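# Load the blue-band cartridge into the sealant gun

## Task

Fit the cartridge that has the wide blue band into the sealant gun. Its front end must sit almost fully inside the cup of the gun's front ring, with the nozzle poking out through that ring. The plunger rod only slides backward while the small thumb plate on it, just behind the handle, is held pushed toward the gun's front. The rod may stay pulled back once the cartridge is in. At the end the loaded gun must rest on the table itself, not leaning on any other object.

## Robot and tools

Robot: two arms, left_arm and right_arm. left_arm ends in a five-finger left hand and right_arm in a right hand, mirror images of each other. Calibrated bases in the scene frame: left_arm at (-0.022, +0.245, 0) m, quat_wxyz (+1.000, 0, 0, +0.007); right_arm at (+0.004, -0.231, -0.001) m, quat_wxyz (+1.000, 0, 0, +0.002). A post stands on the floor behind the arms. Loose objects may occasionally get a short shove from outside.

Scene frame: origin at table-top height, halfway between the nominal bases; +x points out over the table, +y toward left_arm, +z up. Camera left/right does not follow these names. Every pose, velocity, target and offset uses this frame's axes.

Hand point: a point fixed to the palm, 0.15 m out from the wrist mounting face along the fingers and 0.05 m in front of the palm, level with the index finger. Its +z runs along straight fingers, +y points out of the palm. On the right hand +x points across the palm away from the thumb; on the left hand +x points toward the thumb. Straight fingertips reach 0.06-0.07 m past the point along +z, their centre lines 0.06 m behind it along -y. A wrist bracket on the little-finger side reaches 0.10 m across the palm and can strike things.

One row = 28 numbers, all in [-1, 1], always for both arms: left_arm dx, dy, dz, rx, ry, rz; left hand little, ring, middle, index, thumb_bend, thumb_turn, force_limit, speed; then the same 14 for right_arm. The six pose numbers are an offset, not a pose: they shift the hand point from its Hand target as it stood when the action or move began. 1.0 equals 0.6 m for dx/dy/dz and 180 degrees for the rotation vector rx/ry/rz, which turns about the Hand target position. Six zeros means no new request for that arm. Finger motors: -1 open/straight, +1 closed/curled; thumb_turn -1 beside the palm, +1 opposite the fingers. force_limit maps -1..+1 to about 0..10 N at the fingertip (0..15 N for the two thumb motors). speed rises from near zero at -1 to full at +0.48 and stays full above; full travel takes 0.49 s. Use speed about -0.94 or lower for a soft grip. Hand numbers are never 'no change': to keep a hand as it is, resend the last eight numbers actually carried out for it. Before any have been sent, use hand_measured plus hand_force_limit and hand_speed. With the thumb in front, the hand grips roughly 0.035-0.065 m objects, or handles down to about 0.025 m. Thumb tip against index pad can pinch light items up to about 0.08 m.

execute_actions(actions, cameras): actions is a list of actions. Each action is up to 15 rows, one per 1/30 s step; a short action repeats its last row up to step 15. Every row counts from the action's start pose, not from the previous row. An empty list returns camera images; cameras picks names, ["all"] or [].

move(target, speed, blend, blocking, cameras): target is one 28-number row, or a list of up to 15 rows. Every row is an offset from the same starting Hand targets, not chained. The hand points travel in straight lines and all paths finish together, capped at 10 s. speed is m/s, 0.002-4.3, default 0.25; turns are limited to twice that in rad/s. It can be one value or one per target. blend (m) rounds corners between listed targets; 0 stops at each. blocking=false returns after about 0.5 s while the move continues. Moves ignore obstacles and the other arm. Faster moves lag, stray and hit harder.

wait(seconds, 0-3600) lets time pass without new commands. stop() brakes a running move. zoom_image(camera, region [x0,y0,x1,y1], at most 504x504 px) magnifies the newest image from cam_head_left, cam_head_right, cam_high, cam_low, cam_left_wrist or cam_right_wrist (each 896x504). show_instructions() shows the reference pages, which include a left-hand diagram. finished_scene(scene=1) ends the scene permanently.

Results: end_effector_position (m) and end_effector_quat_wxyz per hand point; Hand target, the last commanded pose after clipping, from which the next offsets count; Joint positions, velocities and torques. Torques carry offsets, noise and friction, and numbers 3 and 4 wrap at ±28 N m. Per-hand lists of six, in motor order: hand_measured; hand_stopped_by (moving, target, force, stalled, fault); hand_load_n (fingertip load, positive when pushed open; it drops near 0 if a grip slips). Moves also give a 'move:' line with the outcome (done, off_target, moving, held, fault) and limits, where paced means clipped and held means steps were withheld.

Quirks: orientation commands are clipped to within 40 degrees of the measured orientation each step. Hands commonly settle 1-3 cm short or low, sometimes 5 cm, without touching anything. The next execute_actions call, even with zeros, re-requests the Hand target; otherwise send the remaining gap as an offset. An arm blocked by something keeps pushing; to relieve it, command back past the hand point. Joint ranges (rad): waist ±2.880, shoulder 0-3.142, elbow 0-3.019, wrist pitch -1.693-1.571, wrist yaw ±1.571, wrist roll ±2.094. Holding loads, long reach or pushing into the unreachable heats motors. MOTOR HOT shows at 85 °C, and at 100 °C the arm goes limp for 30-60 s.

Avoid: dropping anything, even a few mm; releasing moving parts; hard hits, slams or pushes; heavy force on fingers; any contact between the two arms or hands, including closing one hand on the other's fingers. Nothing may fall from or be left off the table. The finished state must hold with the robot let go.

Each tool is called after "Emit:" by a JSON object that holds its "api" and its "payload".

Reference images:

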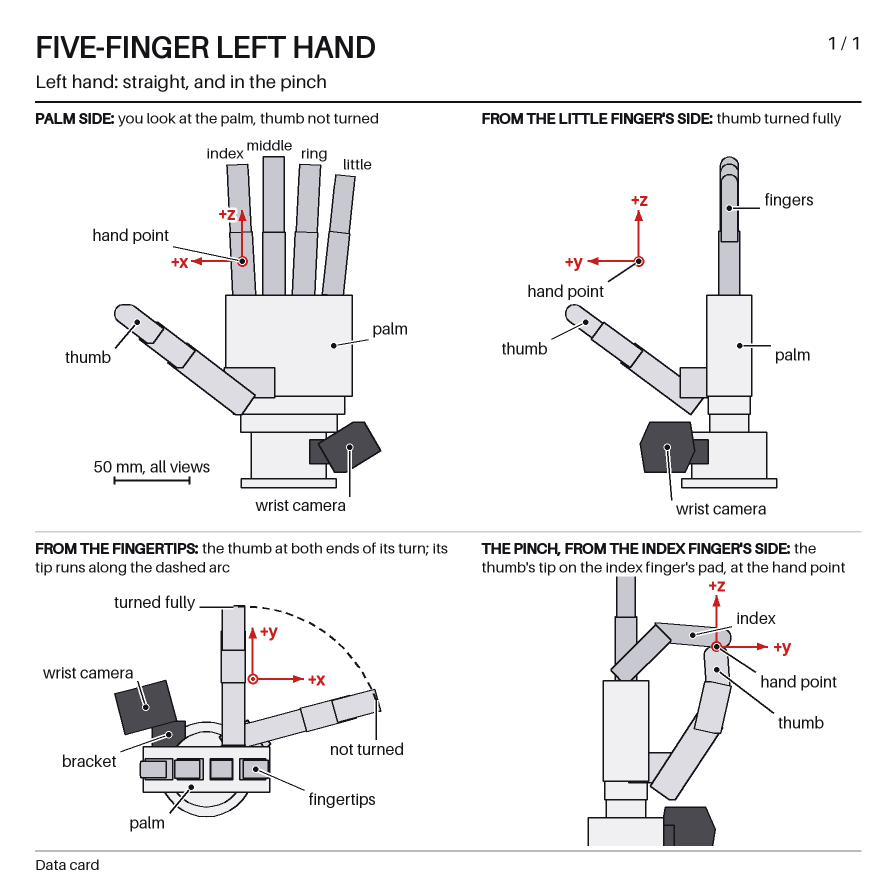

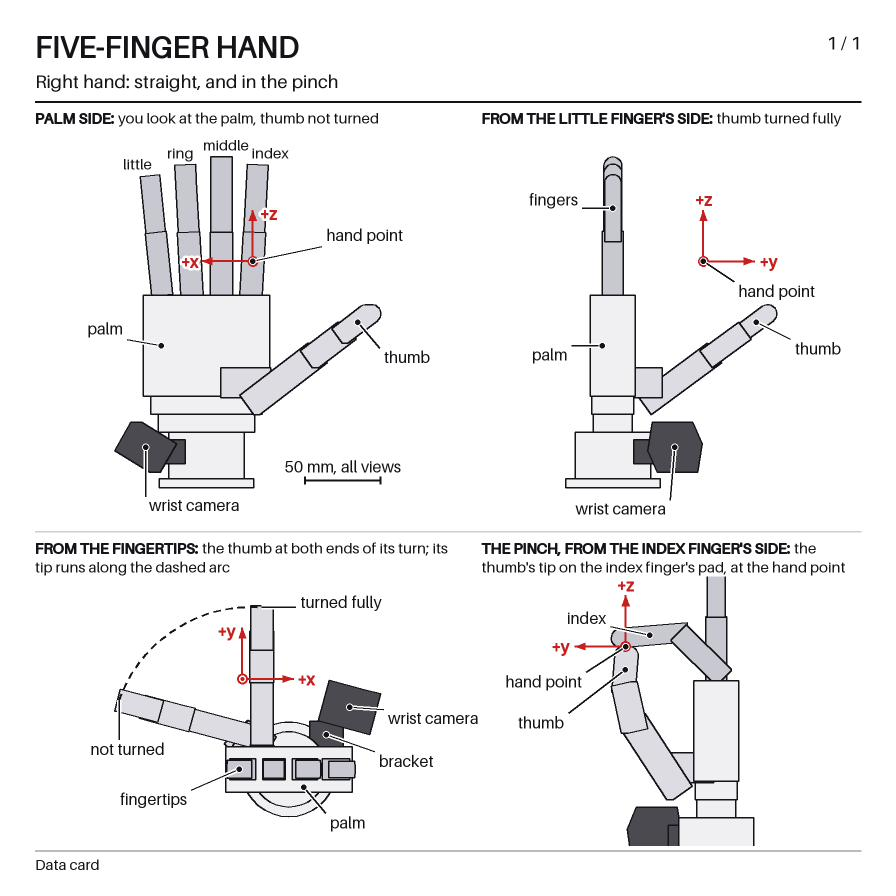

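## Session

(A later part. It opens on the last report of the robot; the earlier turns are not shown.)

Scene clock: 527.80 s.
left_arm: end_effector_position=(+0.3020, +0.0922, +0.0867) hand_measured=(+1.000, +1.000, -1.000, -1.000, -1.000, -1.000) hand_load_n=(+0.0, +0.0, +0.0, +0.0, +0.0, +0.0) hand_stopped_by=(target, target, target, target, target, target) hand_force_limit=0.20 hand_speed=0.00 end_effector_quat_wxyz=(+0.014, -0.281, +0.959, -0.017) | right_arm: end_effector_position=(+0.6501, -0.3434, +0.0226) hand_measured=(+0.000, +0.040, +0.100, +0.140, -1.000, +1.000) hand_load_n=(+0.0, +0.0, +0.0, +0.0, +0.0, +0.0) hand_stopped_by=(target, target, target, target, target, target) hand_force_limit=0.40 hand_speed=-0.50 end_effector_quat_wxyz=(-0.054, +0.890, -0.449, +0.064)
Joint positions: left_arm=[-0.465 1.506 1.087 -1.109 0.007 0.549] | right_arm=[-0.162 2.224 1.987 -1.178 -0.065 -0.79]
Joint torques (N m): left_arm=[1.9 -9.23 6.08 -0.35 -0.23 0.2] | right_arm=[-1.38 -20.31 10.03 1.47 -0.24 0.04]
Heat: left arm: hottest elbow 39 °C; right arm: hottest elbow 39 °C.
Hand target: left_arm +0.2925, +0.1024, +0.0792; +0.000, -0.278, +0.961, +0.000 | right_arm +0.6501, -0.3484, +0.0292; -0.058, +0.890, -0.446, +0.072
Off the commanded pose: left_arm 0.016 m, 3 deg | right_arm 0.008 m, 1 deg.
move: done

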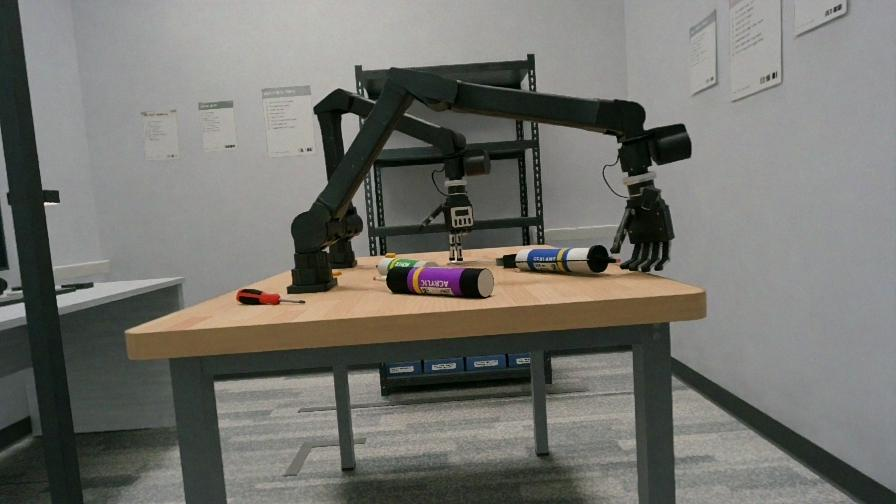

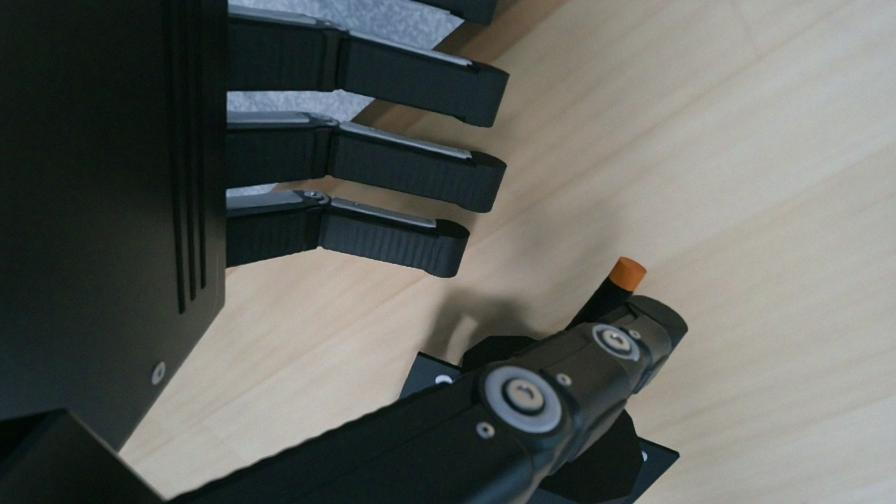

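Emit:
{"api": "move", "payload": {"target": [0,0,0,0,0,0,1,1,-1,-1,-1,-1,0.2,0,-0.0208,-0.014,-0.012,0,0,0,0.0,0.04,0.1,0.14,-1,1,0.4,-0.5], "speed": 0.06, "cameras": ["cam_low","cam_right_wrist","cam_high"]}}

Emit:
{"api": "zoom_image", "payload": {"camera": "cam_low", "region": [570, 205, 690, 285]}}

Scene clock: 528.80 s.
left_arm: end_effector_position=(+0.3020, +0.0922, +0.0867) hand_measured=(+1.000, +1.000, -1.000, -1.000, -1.000, -1.000) hand_load_n=(+0.0, +0.0, +0.0, +0.0, +0.0, +0.0) hand_stopped_by=(target, target, target, target, target, target) hand_force_limit=0.20 hand_speed=0.00 end_effector_quat_wxyz=(+0.014, -0.281, +0.959, -0.017) | right_arm: end_effector_position=(+0.6384, -0.3504, +0.0158) hand_measured=(+0.000, +0.040, +0.100, +0.140, -1.000, +1.000) hand_load_n=(+0.0, +0.0, +0.0, +0.0, +0.0, +0.0) hand_stopped_by=(target, target, target, target, target, target) hand_force_limit=0.40 hand_speed=-0.50 end_effector_quat_wxyz=(-0.055, +0.890, -0.448, +0.064)
Joint positions: left_arm=[-0.465 1.506 1.087 -1.109 0.007 0.549] | right_arm=[-0.175 2.198 1.923 -1.14 -0.067 -0.805]
Joint torques (N m): left_arm=[1.61 -9.29 5.97 -0.53 -0.19 0.17] | right_arm=[-1.67 -19.9 9.81 1.47 -0.25 0.03]
Heat: left arm: hottest elbow 39 °C; right arm: hottest elbow 39 °C.
Hand target: left_arm +0.2925, +0.1024, +0.0792; +0.000, -0.278, +0.961, +0.000 | right_arm +0.6376, -0.3569, +0.0220; -0.058, +0.890, -0.446, +0.072
Off the commanded pose: left_arm 0.016 m, 3 deg | right_arm 0.009 m, 1 deg.
move: done
Images, in order (width x height): cam_high 896x504, cam_low 896x504, cam_right_wrist 896x504.

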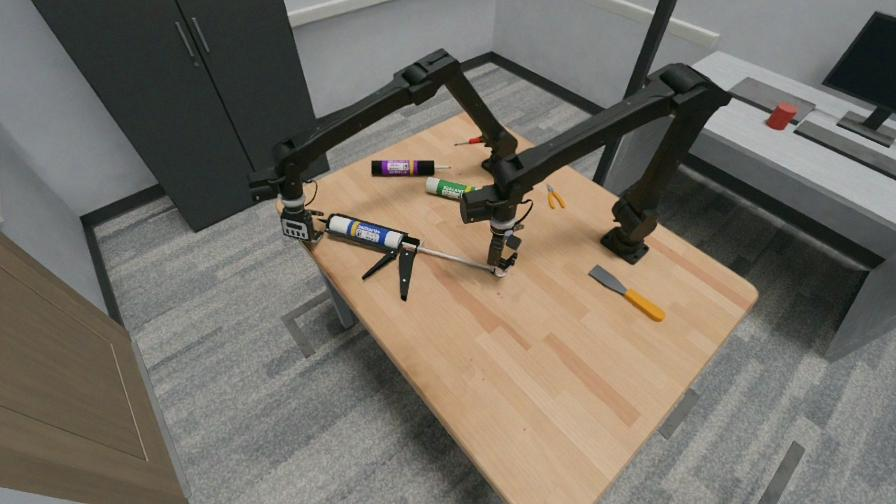

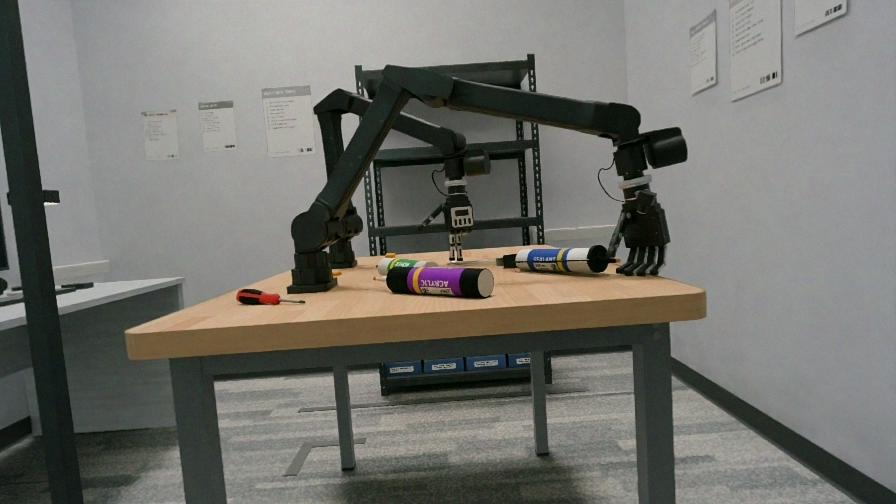

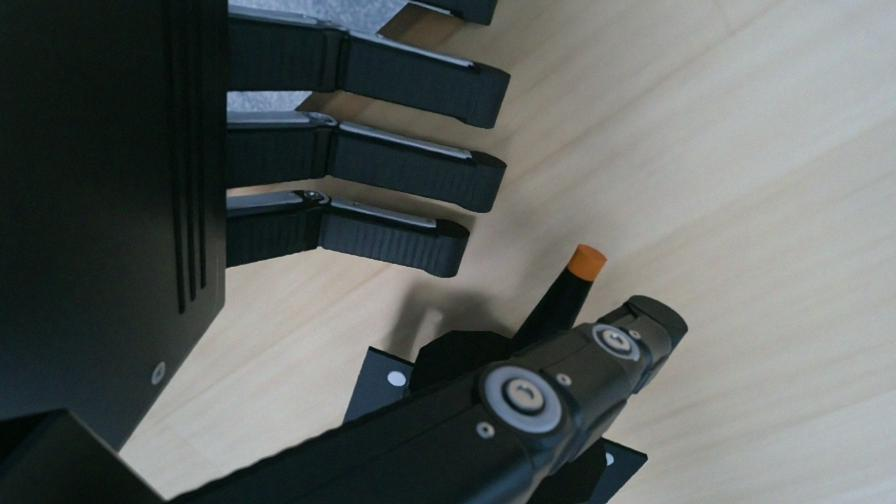

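Scaled by 4.200 from the camera's image (finer frame: 1280x720).

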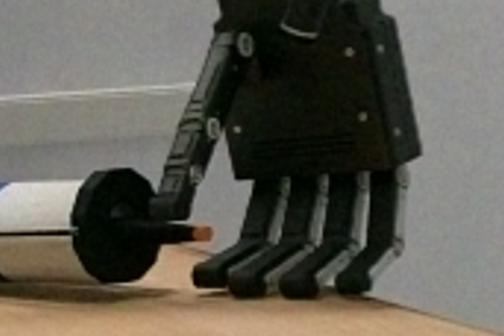

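Emit:
{"api": "move", "payload": {"target": [0,0,0,0,0,0,1,1,-1,-1,-1,-1,0.2,0,-0.043,-0.026,-0.0,0,0,0,0.0,0.04,0.1,0.14,-1,1,0.4,-0.5], "speed": 0.06, "cameras": ["cam_low","cam_right_wrist","cam_high"]}}

Emit:
{"api": "zoom_image", "payload": {"camera": "cam_low", "region": [570, 205, 690, 285]}}

Scene clock: 530.23 s.
left_arm: end_effector_position=(+0.3020, +0.0922, +0.0867) hand_measured=(+1.000, +1.000, -1.000, -1.000, -1.000, -1.000) hand_load_n=(+0.0, +0.0, +0.0, +0.0, +0.0, +0.0) hand_stopped_by=(target, target, target, target, target, target) hand_force_limit=0.20 hand_speed=0.00 end_effector_quat_wxyz=(+0.014, -0.281, +0.959, -0.017) | right_arm: end_effector_position=(+0.6122, -0.3690, +0.0166) hand_measured=(+0.000, +0.040, +0.100, +0.140, -1.000, +1.000) hand_load_n=(+0.0, +0.0, +0.0, +0.0, -0.5, +0.0) hand_stopped_by=(target, target, target, target, target, target) hand_force_limit=0.40 hand_speed=-0.50 end_effector_quat_wxyz=(-0.055, +0.889, -0.450, +0.064)
Joint positions: left_arm=[-0.465 1.506 1.087 -1.109 0.007 0.549] | right_arm=[-0.211 2.136 1.816 -1.098 -0.073 -0.835]
Joint torques (N m): left_arm=[2.37 -9.7 6 -0.25 -0.22 0.22] | right_arm=[-0.97 -19.14 9.77 1.46 -0.26 0.01]
Heat: left arm: hottest elbow 38 °C; right arm: hottest elbow 39 °C.
Hand target: left_arm +0.2925, +0.1024, +0.0792; +0.000, -0.278, +0.961, +0.000 | right_arm +0.6118, -0.3724, +0.0220; -0.058, +0.890, -0.446, +0.072
Off the commanded pose: left_arm 0.016 m, 3 deg | right_arm 0.006 m, 1 deg.
move: done
Images, in order (width x height): cam_high 896x504, cam_low 896x504, cam_right_wrist 896x504.

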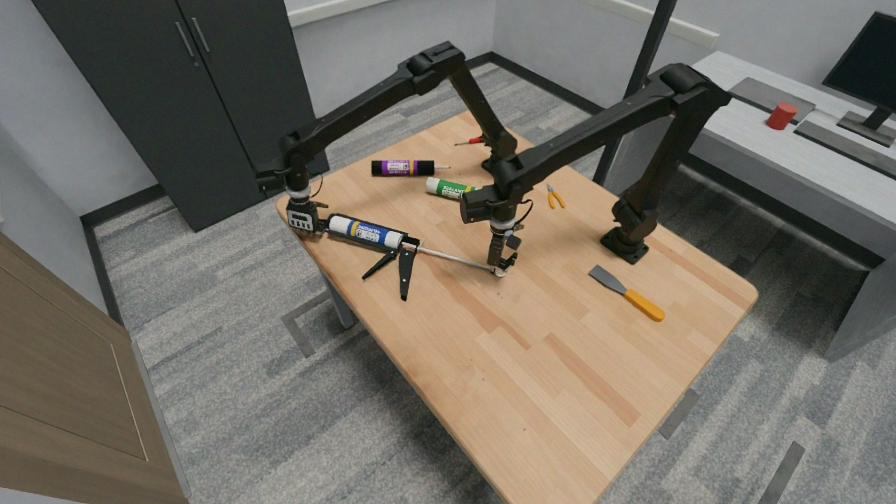

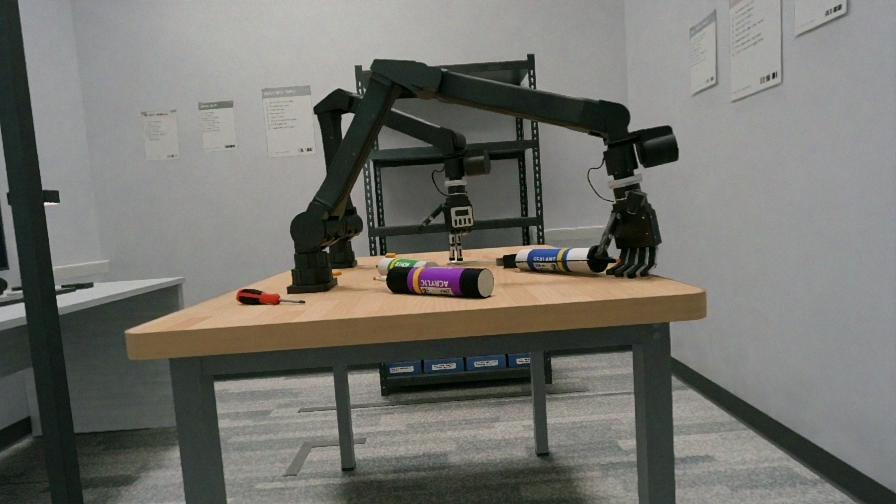

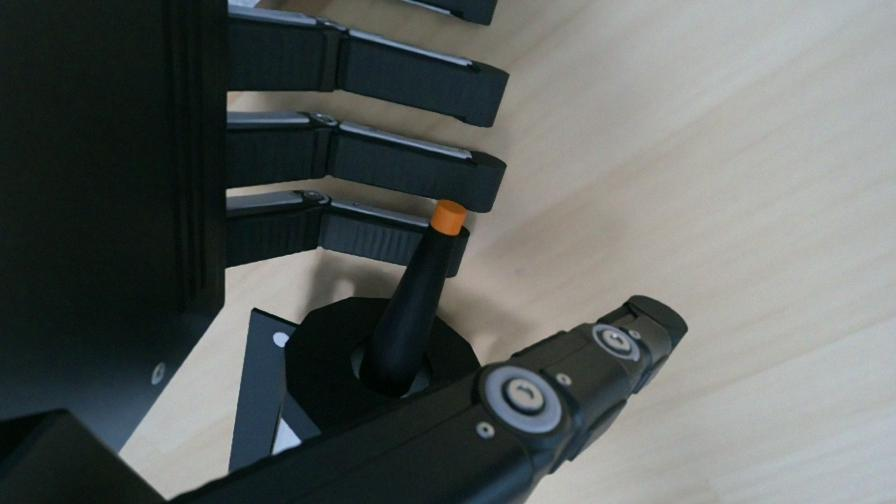

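Scaled by 4.200 from the camera's image (finer frame: 1280x720).

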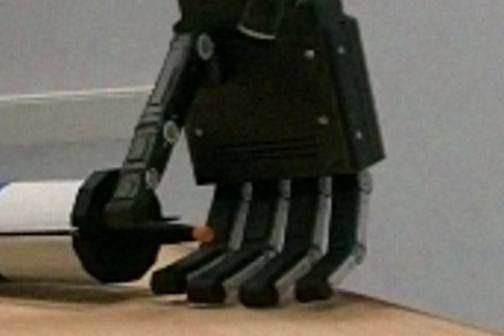

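Emit:
{"api": "move", "payload": {"target": [0,0,0,0,0,0,1,1,-1,-1,-1,-1,0.2,0,-0.012,0.02,0.013,0,0,0,-0.07,-0.03,0.03,0.07,-1,1,0.4,-0.5], "speed": 0.05, "cameras": ["cam_low","cam_right_wrist"]}}

Emit:
{"api": "zoom_image", "payload": {"camera": "cam_low", "region": [570, 205, 690, 285]}}

Scene clock: 531.97 s.
left_arm: end_effector_position=(+0.3020, +0.0922, +0.0867) hand_measured=(+1.000, +1.000, -1.000, -1.000, -1.000, -1.000) hand_load_n=(+0.0, +0.0, +0.0, +0.0, +0.0, +0.0) hand_stopped_by=(target, target, target, target, target, target) hand_force_limit=0.20 hand_speed=0.00 end_effector_quat_wxyz=(+0.014, -0.281, +0.959, -0.017) | right_arm: end_effector_position=(+0.6033, -0.3668, +0.0243) hand_measured=(-0.070, -0.030, +0.030, +0.070, -1.000, +1.000) hand_load_n=(+0.0, +0.0, +0.0, +0.0, +0.0, +0.0) hand_stopped_by=(target, target, target, target, target, target) hand_force_limit=0.40 hand_speed=-0.50 end_effector_quat_wxyz=(-0.055, +0.889, -0.449, +0.065)
Joint positions: left_arm=[-0.465 1.506 1.087 -1.109 0.007 0.549] | right_arm=[-0.21 2.104 1.783 -1.096 -0.072 -0.836]
Joint torques (N m): left_arm=[1.67 -9.58 6.01 -0.29 -0.23 0.19] | right_arm=[0.03 -18.78 9.8 1.5 -0.19 0.16]
Heat: left arm: hottest elbow 38 °C; right arm: hottest elbow 39 °C.
Hand target: left_arm +0.2925, +0.1024, +0.0792; +0.000, -0.278, +0.961, +0.000 | right_arm +0.6046, -0.3604, +0.0297; -0.058, +0.890, -0.446, +0.072
Off the commanded pose: left_arm 0.016 m, 3 deg | right_arm 0.008 m, 1 deg.
move: done

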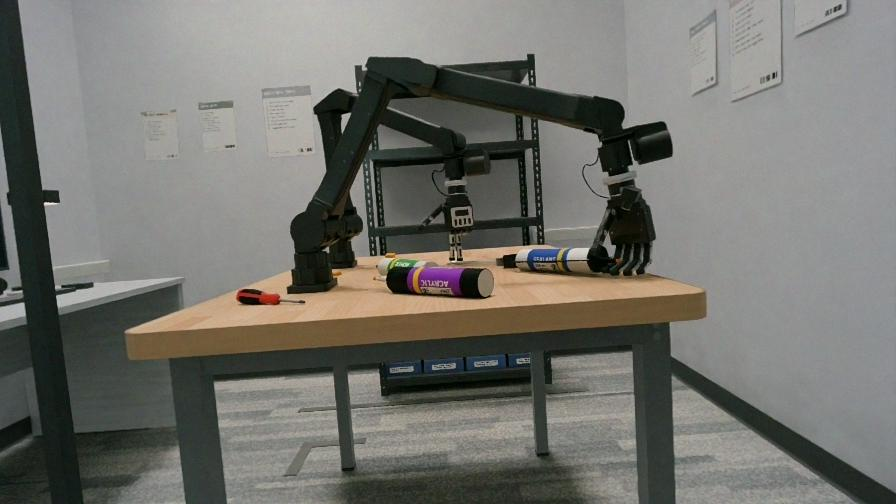

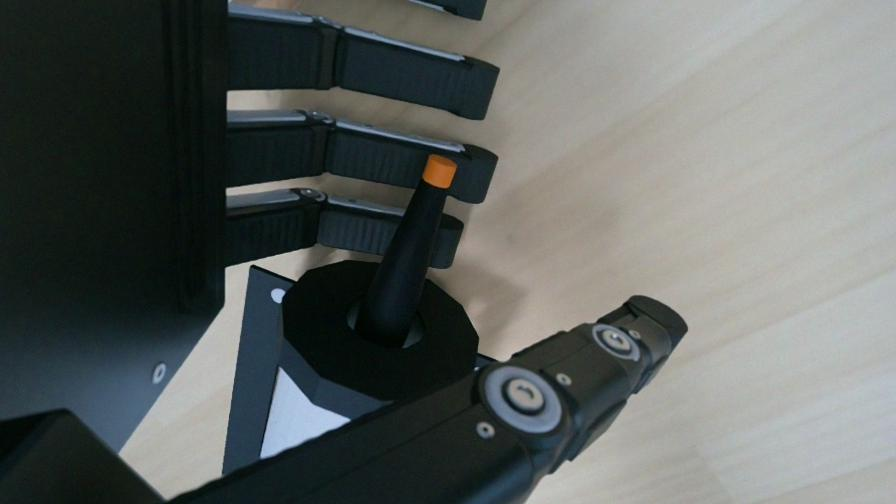

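Scaled by 4.200 from the camera's image (finer frame: 1280x720).

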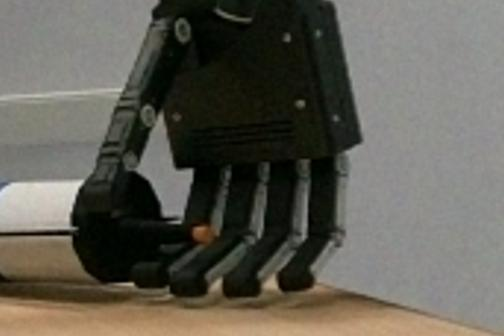

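Emit:
{"api": "zoom_image", "payload": {"camera": "cam_right_wrist", "region": [270, 200, 490, 420]}}

Emit:
{"api": "zoom_image", "payload": {"camera": "cam_low", "region": [580, 235, 640, 285]}}

Scaled by 2.291 from the camera's image (finer frame: 1280x720).

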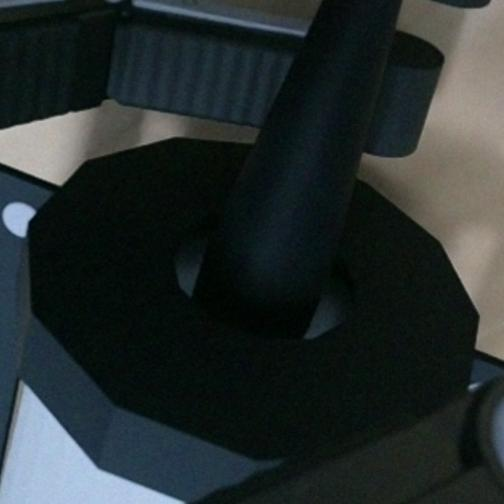

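Scaled by 8.400 from the camera's image (finer frame: 1280x720).

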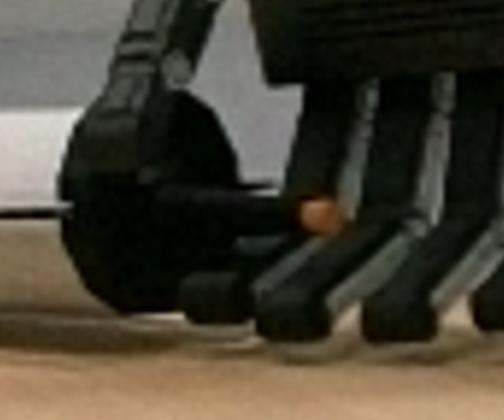

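Emit:
{"api": "move", "payload": {"target": [0,0,0,0,0,0,1,1,-1,-1,-1,-1,0.2,0,0.015,0,0.022,0,0,0,-0.07,-0.03,0.03,0.07,-1,1,0.4,-0.5], "speed": 0.04, "cameras": ["cam_low","cam_right_wrist"]}}

Emit:
{"api": "zoom_image", "payload": {"camera": "cam_low", "region": [580, 235, 640, 285]}}

Scene clock: 533.50 s.
left_arm: end_effector_position=(+0.3020, +0.0922, +0.0867) hand_measured=(+1.000, +1.000, -1.000, -1.000, -1.000, -1.000) hand_load_n=(+0.0, +0.0, +0.0, +0.0, +0.0, +0.0) hand_stopped_by=(target, target, target, target, target, target) hand_force_limit=0.20 hand_speed=0.00 end_effector_quat_wxyz=(+0.014, -0.281, +0.959, -0.017) | right_arm: end_effector_position=(+0.5974, -0.3639, +0.0248) hand_measured=(-0.070, -0.030, +0.030, +0.070, -1.000, +1.000) hand_load_n=(+0.0, +0.0, +0.0, +0.0, +0.0, +0.0) hand_stopped_by=(target, target, target, target, target, target) hand_force_limit=0.40 hand_speed=-0.50 end_effector_quat_wxyz=(-0.052, +0.891, -0.449, +0.054)
Joint positions: left_arm=[-0.465 1.506 1.087 -1.109 0.007 0.549] | right_arm=[-0.207 2.104 1.783 -1.119 -0.072 -0.836]
Joint torques (N m): left_arm=[1.9 -9.41 5.94 -0.42 -0.21 0.15] | right_arm=[0.03 -18.02 14.67 0.54 -0.18 0.19]
Heat: left arm: hottest elbow 38 °C; right arm: hottest elbow 39 °C.
Hand target: left_arm +0.2925, +0.1024, +0.0792; +0.000, -0.278, +0.961, +0.000 | right_arm +0.6136, -0.3604, +0.0429; -0.058, +0.890, -0.446, +0.072
Off the commanded pose: left_arm 0.016 m, 3 deg | right_arm 0.025 m, 2 deg.
move: off_target (right_arm)

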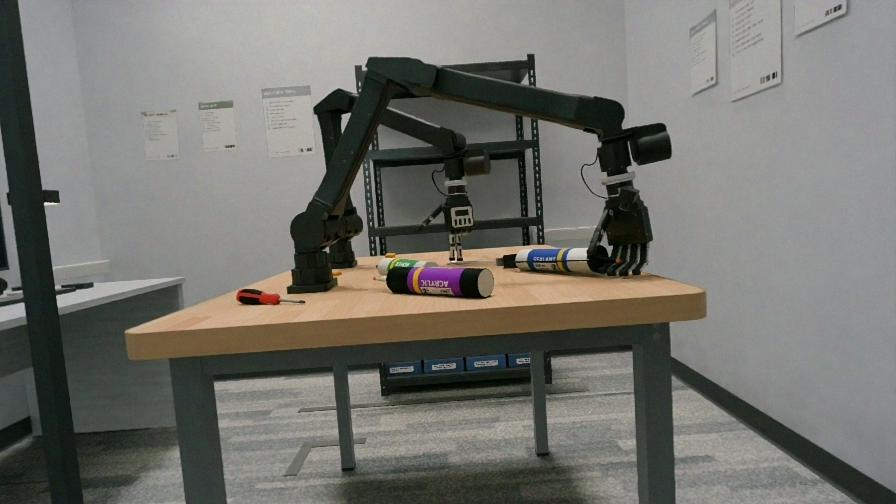

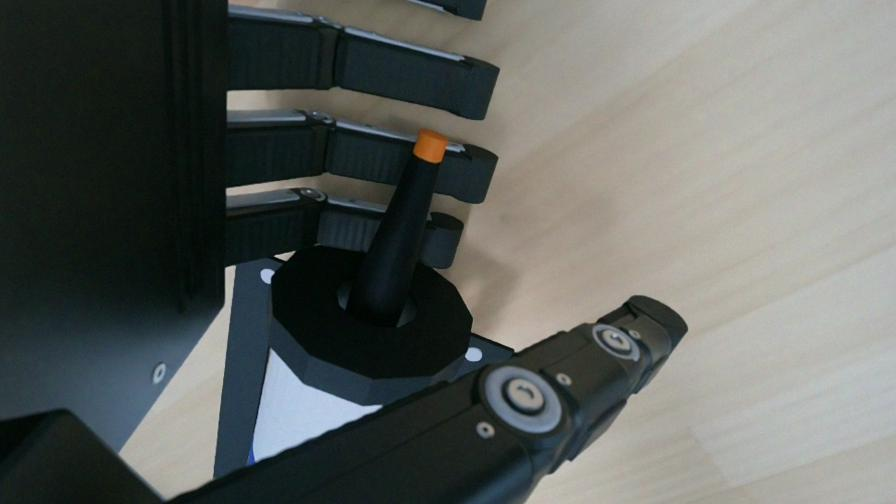

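Scaled by 8.400 from the camera's image (finer frame: 1280x720).

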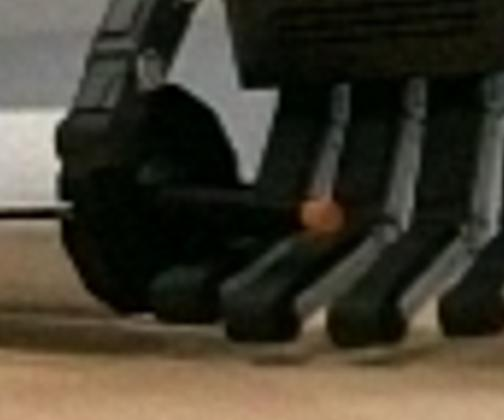

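Emit:
{"api": "move", "payload": {"target": [0,0,0,0,0,0,1,1,-1,-1,-1,-1,0.2,0,0.02,-0.018,0.015,0,0,0,-0.07,-0.03,0.03,0.07,-1,1,0.4,-0.5], "speed": 0.04, "cameras": ["cam_low","cam_right_wrist"]}}

Emit:
{"api": "zoom_image", "payload": {"camera": "cam_low", "region": [580, 235, 640, 285]}}

Scene clock: 534.77 s.
left_arm: end_effector_position=(+0.3021, +0.0923, +0.0867) hand_measured=(+1.000, +1.000, -1.000, -1.000, -1.000, -1.000) hand_load_n=(+0.0, +0.0, +0.0, +0.0, +0.0, +0.0) hand_stopped_by=(target, target, target, target, target, target) hand_force_limit=0.20 hand_speed=0.00 end_effector_quat_wxyz=(+0.014, -0.281, +0.959, -0.017) | right_arm: end_effector_position=(+0.6047, -0.3654, +0.0371) hand_measured=(-0.070, -0.030, +0.030, +0.070, -1.000, +1.000) hand_load_n=(+0.0, +0.0, +0.5, +1.5, +0.0, +0.0) hand_stopped_by=(target, target, target, target, target, target) hand_force_limit=0.40 hand_speed=-0.50 end_effector_quat_wxyz=(-0.052, +0.891, -0.449, +0.052)
Joint positions: left_arm=[-0.465 1.506 1.087 -1.109 0.006 0.549] | right_arm=[-0.207 2.116 1.837 -1.164 -0.072 -0.836]
Joint torques (N m): left_arm=[1.85 -9.23 5.96 -0.49 -0.2 0.19] | right_arm=[-1.08 -16.97 16.83 0.53 -0.23 0.07]
Heat: left arm: hottest elbow 38 °C; right arm: hottest elbow 39 °C.
Hand target: left_arm +0.2925, +0.1024, +0.0792; +0.000, -0.278, +0.961, +0.000 | right_arm +0.6257, -0.3712, +0.0519; -0.058, +0.890, -0.446, +0.072
Off the commanded pose: left_arm 0.016 m, 3 deg | right_arm 0.026 m, 2 deg.
move: off_target (right_arm)

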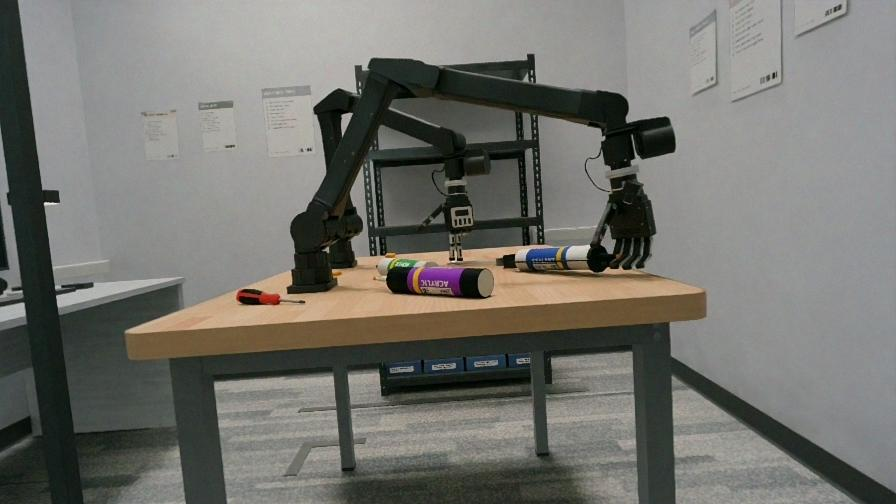

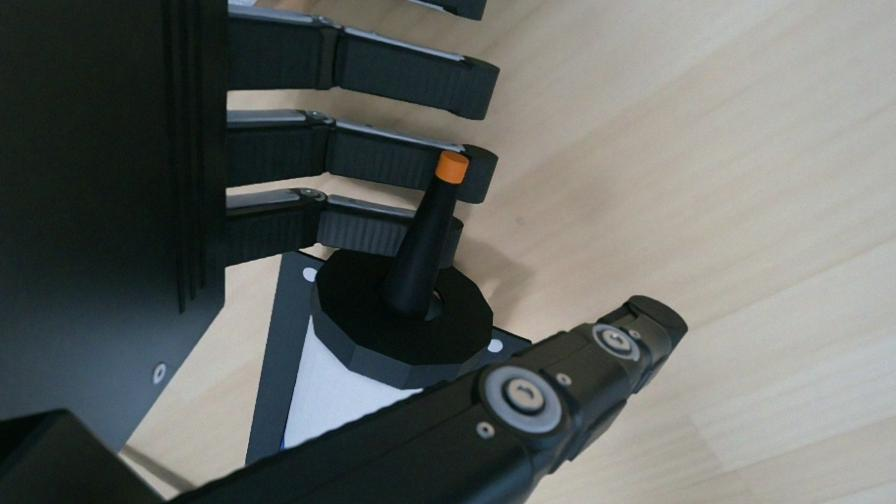

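Scaled by 8.400 from the camera's image (finer frame: 1280x720).

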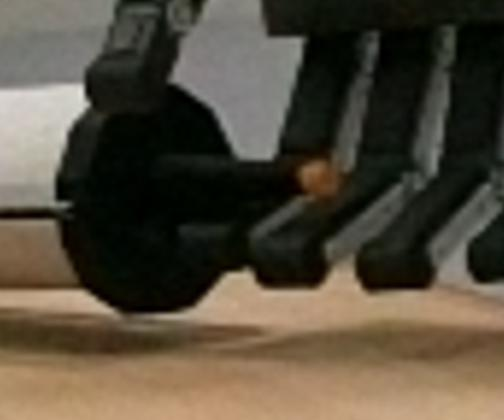

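Emit:
{"api": "move", "payload": {"target": [0,0,0,0,0,0,1,1,-1,-1,-1,-1,0.2,0,0,0,0,0,0,0,-0.07,-0.03,0.03,0.07,0.15,1,0.2,-0.7], "speed": 0.04, "cameras": ["cam_low","cam_right_wrist"]}}

Emit:
{"api": "zoom_image", "payload": {"camera": "cam_low", "region": [570, 235, 630, 285]}}

Scene clock: 538.03 s.
left_arm: end_effector_position=(+0.3021, +0.0923, +0.0867) hand_measured=(+1.000, +1.000, -1.000, -1.000, -1.000, -1.000) hand_load_n=(+0.0, +0.0, +0.0, +0.0, +0.0, +0.5) hand_stopped_by=(target, target, target, target, target, target) hand_force_limit=0.20 hand_speed=0.00 end_effector_quat_wxyz=(+0.014, -0.281, +0.959, -0.017) | right_arm: end_effector_position=(+0.6043, -0.3654, +0.0360) hand_measured=(-0.070, -0.030, +0.030, +0.068, +0.106, +1.000) hand_load_n=(+0.0, +0.0, +0.0, +13.0, +7.5, +0.0) hand_stopped_by=(target, target, target, target, force, target) hand_force_limit=0.20 hand_speed=-0.70 end_effector_quat_wxyz=(-0.051, +0.891, -0.449, +0.051)
Joint positions: left_arm=[-0.465 1.506 1.087 -1.109 0.006 0.549] | right_arm=[-0.207 2.118 1.837 -1.165 -0.072 -0.836]
Joint torques (N m): left_arm=[1.55 -9.47 5.9 -0.36 -0.19 0.19] | right_arm=[-1.03 -17.08 16.87 0.51 -0.24 0.07]
Heat: left arm: hottest elbow 38 °C; right arm: hottest elbow 40 °C.
Hand target: left_arm +0.2925, +0.1024, +0.0792; +0.000, -0.278, +0.961, +0.000 | right_arm +0.6256, -0.3713, +0.0519; -0.058, +0.890, -0.446, +0.072
Off the commanded pose: left_arm 0.016 m, 3 deg | right_arm 0.027 m, 3 deg.
move: done

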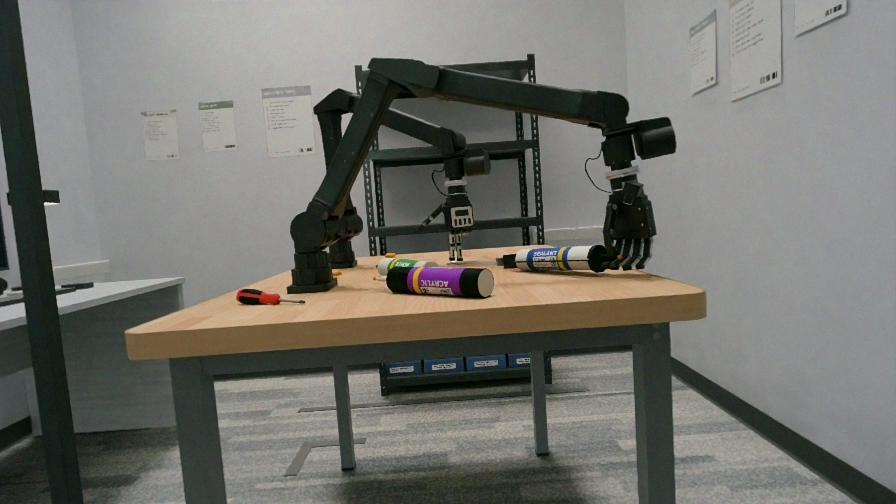

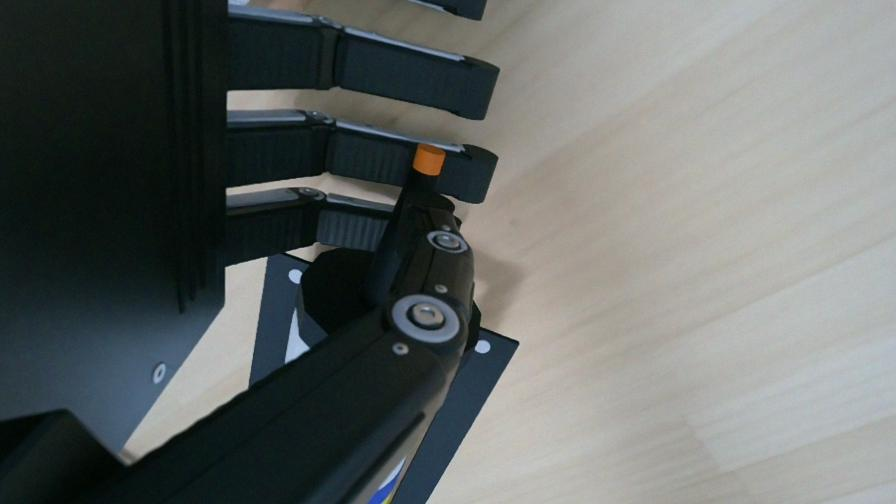

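Scaled by 8.400 from the camera's image (finer frame: 1280x720).

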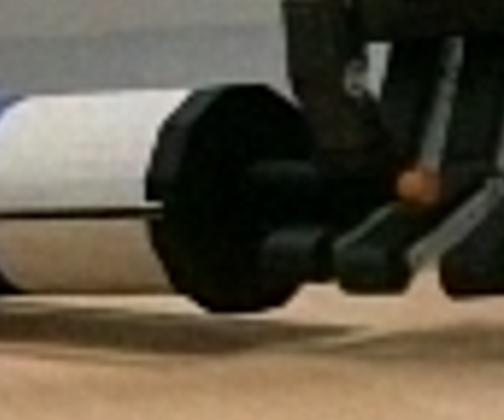

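Emit:
{"api": "move", "payload": {"target": [0,0,0,0,0,0,1,1,-1,-1,-1,-1,0.2,0,0,0,0,0,0,0,-0.1,-0.06,0.0,0.04,0.16,1,0.1,-0.85], "speed": 0.04, "cameras": ["cam_low","cam_right_wrist"]}}

Emit:
{"api": "zoom_image", "payload": {"camera": "cam_low", "region": [570, 235, 630, 285]}}

Scene clock: 538.90 s.
left_arm: end_effector_position=(+0.3021, +0.0923, +0.0867) hand_measured=(+1.000, +1.000, -1.000, -1.000, -1.000, -1.000) hand_load_n=(+0.0, +0.0, +0.0, +0.0, -0.5, +0.0) hand_stopped_by=(target, target, target, target, target, target) hand_force_limit=0.20 hand_speed=0.00 end_effector_quat_wxyz=(+0.014, -0.281, +0.959, -0.017) | right_arm: end_effector_position=(+0.6042, -0.3653, +0.0360) hand_measured=(-0.100, -0.060, +0.000, +0.038, +0.156, +1.000) hand_load_n=(+0.0, +0.0, +0.0, +10.0, +7.0, +0.0) hand_stopped_by=(target, target, target, force, target, target) hand_force_limit=0.10 hand_speed=-0.85 end_effector_quat_wxyz=(-0.051, +0.891, -0.449, +0.051)
Joint positions: left_arm=[-0.465 1.506 1.087 -1.109 0.006 0.549] | right_arm=[-0.207 2.118 1.837 -1.165 -0.072 -0.836]
Joint torques (N m): left_arm=[0.91 -9.93 6.02 -0.35 -0.21 0.18] | right_arm=[-1.03 -17.08 16.9 0.54 -0.24 0.07]
Heat: left arm: hottest elbow 38 °C; right arm: hottest elbow 40 °C.
Hand target: left_arm +0.2925, +0.1024, +0.0792; +0.000, -0.278, +0.961, +0.000 | right_arm +0.6257, -0.3713, +0.0519; -0.058, +0.890, -0.446, +0.072
Off the commanded pose: left_arm 0.016 m, 3 deg | right_arm 0.027 m, 3 deg.
move: done

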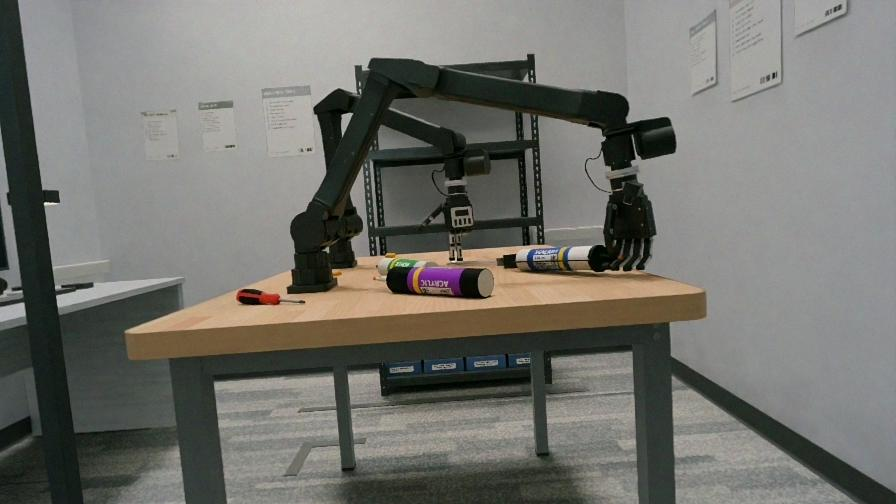

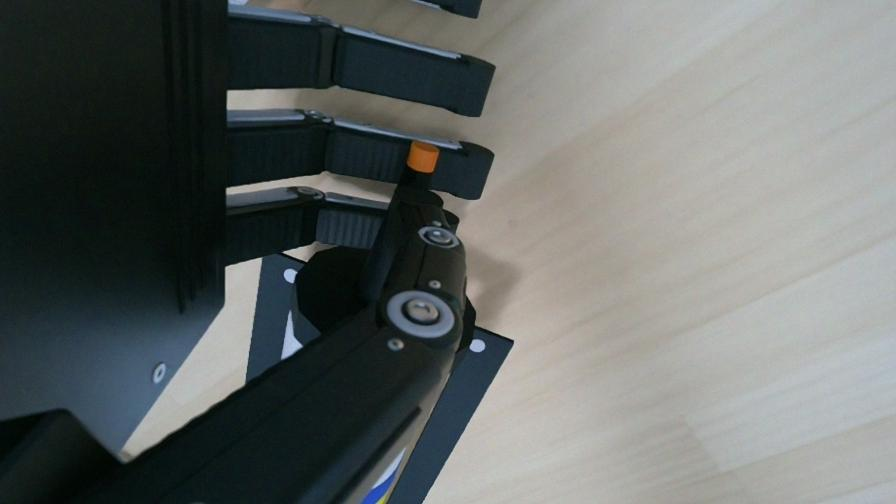

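Scaled by 8.400 from the camera's image (finer frame: 1280x720).

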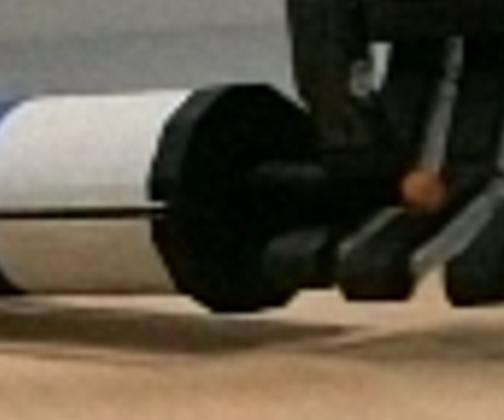

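Emit:
{"api": "move", "payload": {"target": [-0.0112,0.0166,0,0,0,0,1,1,-1,-1,-1,-1,0.2,0,0.006,-0.01,0,0,0,0,-0.1,-0.06,0.0,0.04,0.16,1,0.1,-0.85], "speed": 0.03, "cameras": ["cam_low","cam_right_wrist","cam_high"]}}

Emit:
{"api": "zoom_image", "payload": {"camera": "cam_low", "region": [570, 235, 630, 285]}}

Emit:
{"api": "zoom_image", "payload": {"camera": "cam_high", "region": [375, 222, 425, 262]}}

Scene clock: 540.00 s.
left_arm: end_effector_position=(+0.2959, +0.0988, +0.0876) hand_measured=(+1.000, +1.000, -1.000, -1.000, -1.000, -1.000) hand_load_n=(+0.0, +0.0, +0.0, +0.0, +0.0, +0.0) hand_stopped_by=(target, target, target, target, target, target) hand_force_limit=0.20 hand_speed=0.00 end_effector_quat_wxyz=(+0.014, -0.279, +0.960, -0.017) | right_arm: end_effector_position=(+0.6062, -0.3653, +0.0349) hand_measured=(-0.100, -0.060, +0.000, +0.038, +0.154, +1.000) hand_load_n=(+0.0, +0.0, +0.0, +10.0, +5.5, +0.0) hand_stopped_by=(target, target, target, force, target, target) hand_force_limit=0.10 hand_speed=-0.85 end_effector_quat_wxyz=(-0.051, +0.891, -0.449, +0.047)
Joint positions: left_arm=[-0.458 1.484 1.065 -1.109 0.007 0.561] | right_arm=[-0.207 2.13 1.854 -1.178 -0.074 -0.836]
Joint torques (N m): left_arm=[2.61 -9.64 5.63 -0.25 -0.26 0.18] | right_arm=[-1.67 -17.14 17.33 0.62 -0.19 0]
Heat: left arm: hottest elbow 38 °C; right arm: hottest elbow 40 °C.
Hand target: left_arm +0.2860, +0.1124, +0.0793; +0.000, -0.278, +0.961, +0.000 | right_arm +0.6292, -0.3772, +0.0519; -0.058, +0.890, -0.446, +0.072
Off the commanded pose: left_arm 0.019 m, 3 deg | right_arm 0.031 m, 3 deg.
move: off_target (left_arm, right_arm)
Images, in order (width x height): cam_high 896x504, cam_low 896x504, cam_right_wrist 896x504.

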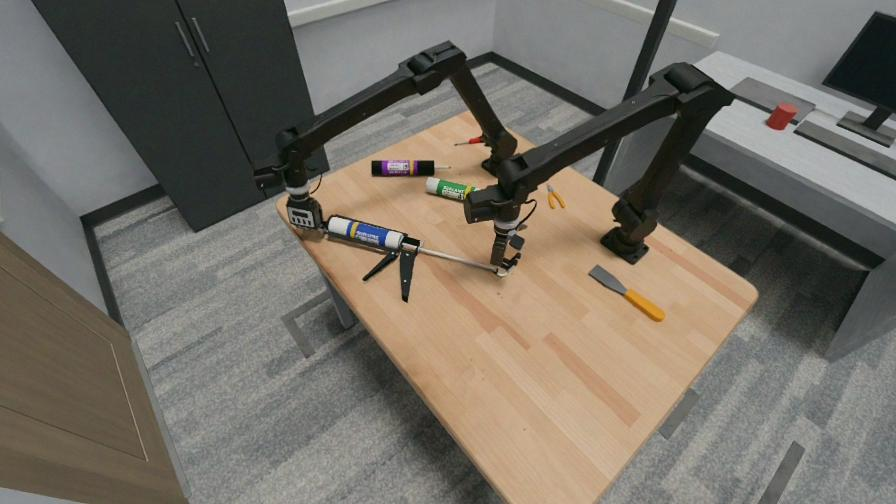

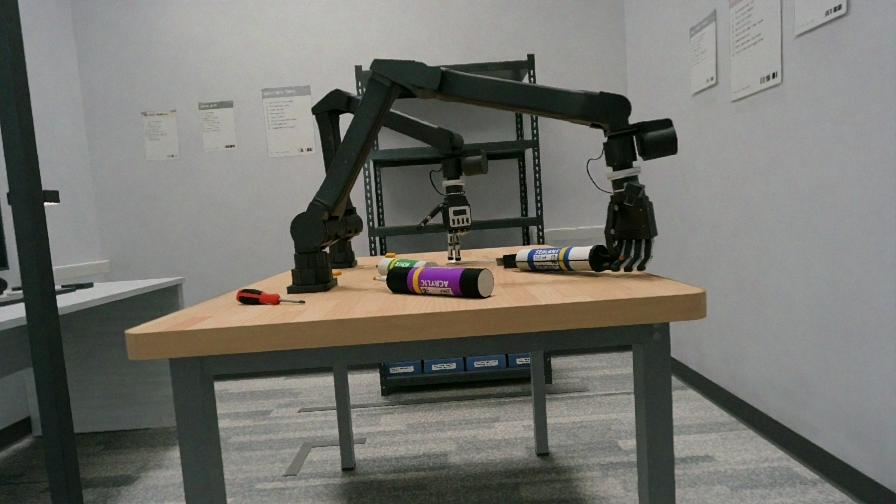

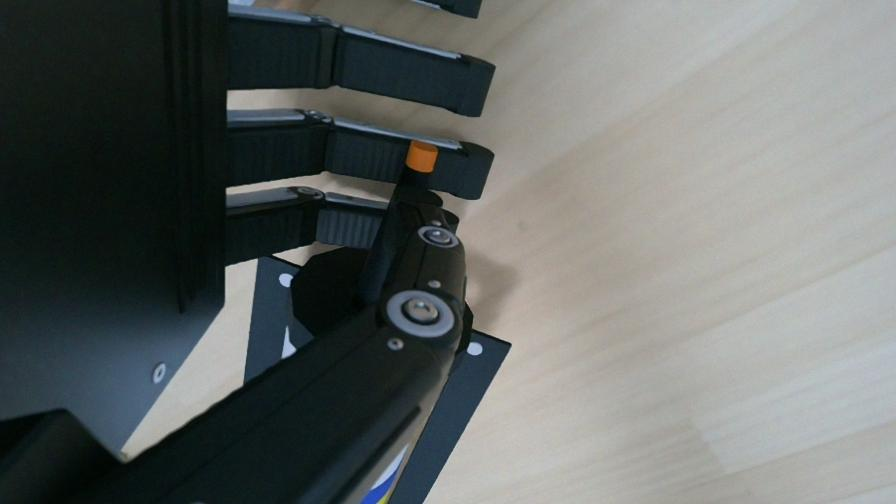

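Scaled by 8.400 from the camera's image (finer frame: 1280x720).

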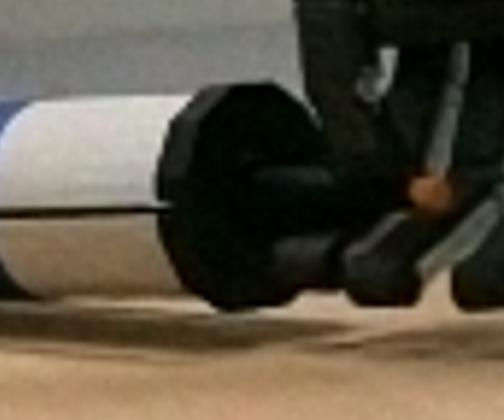

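Scaled by 10.080 from the camera's image (finer frame: 1280x720).

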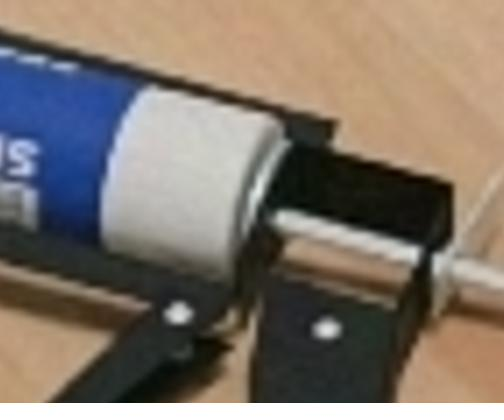

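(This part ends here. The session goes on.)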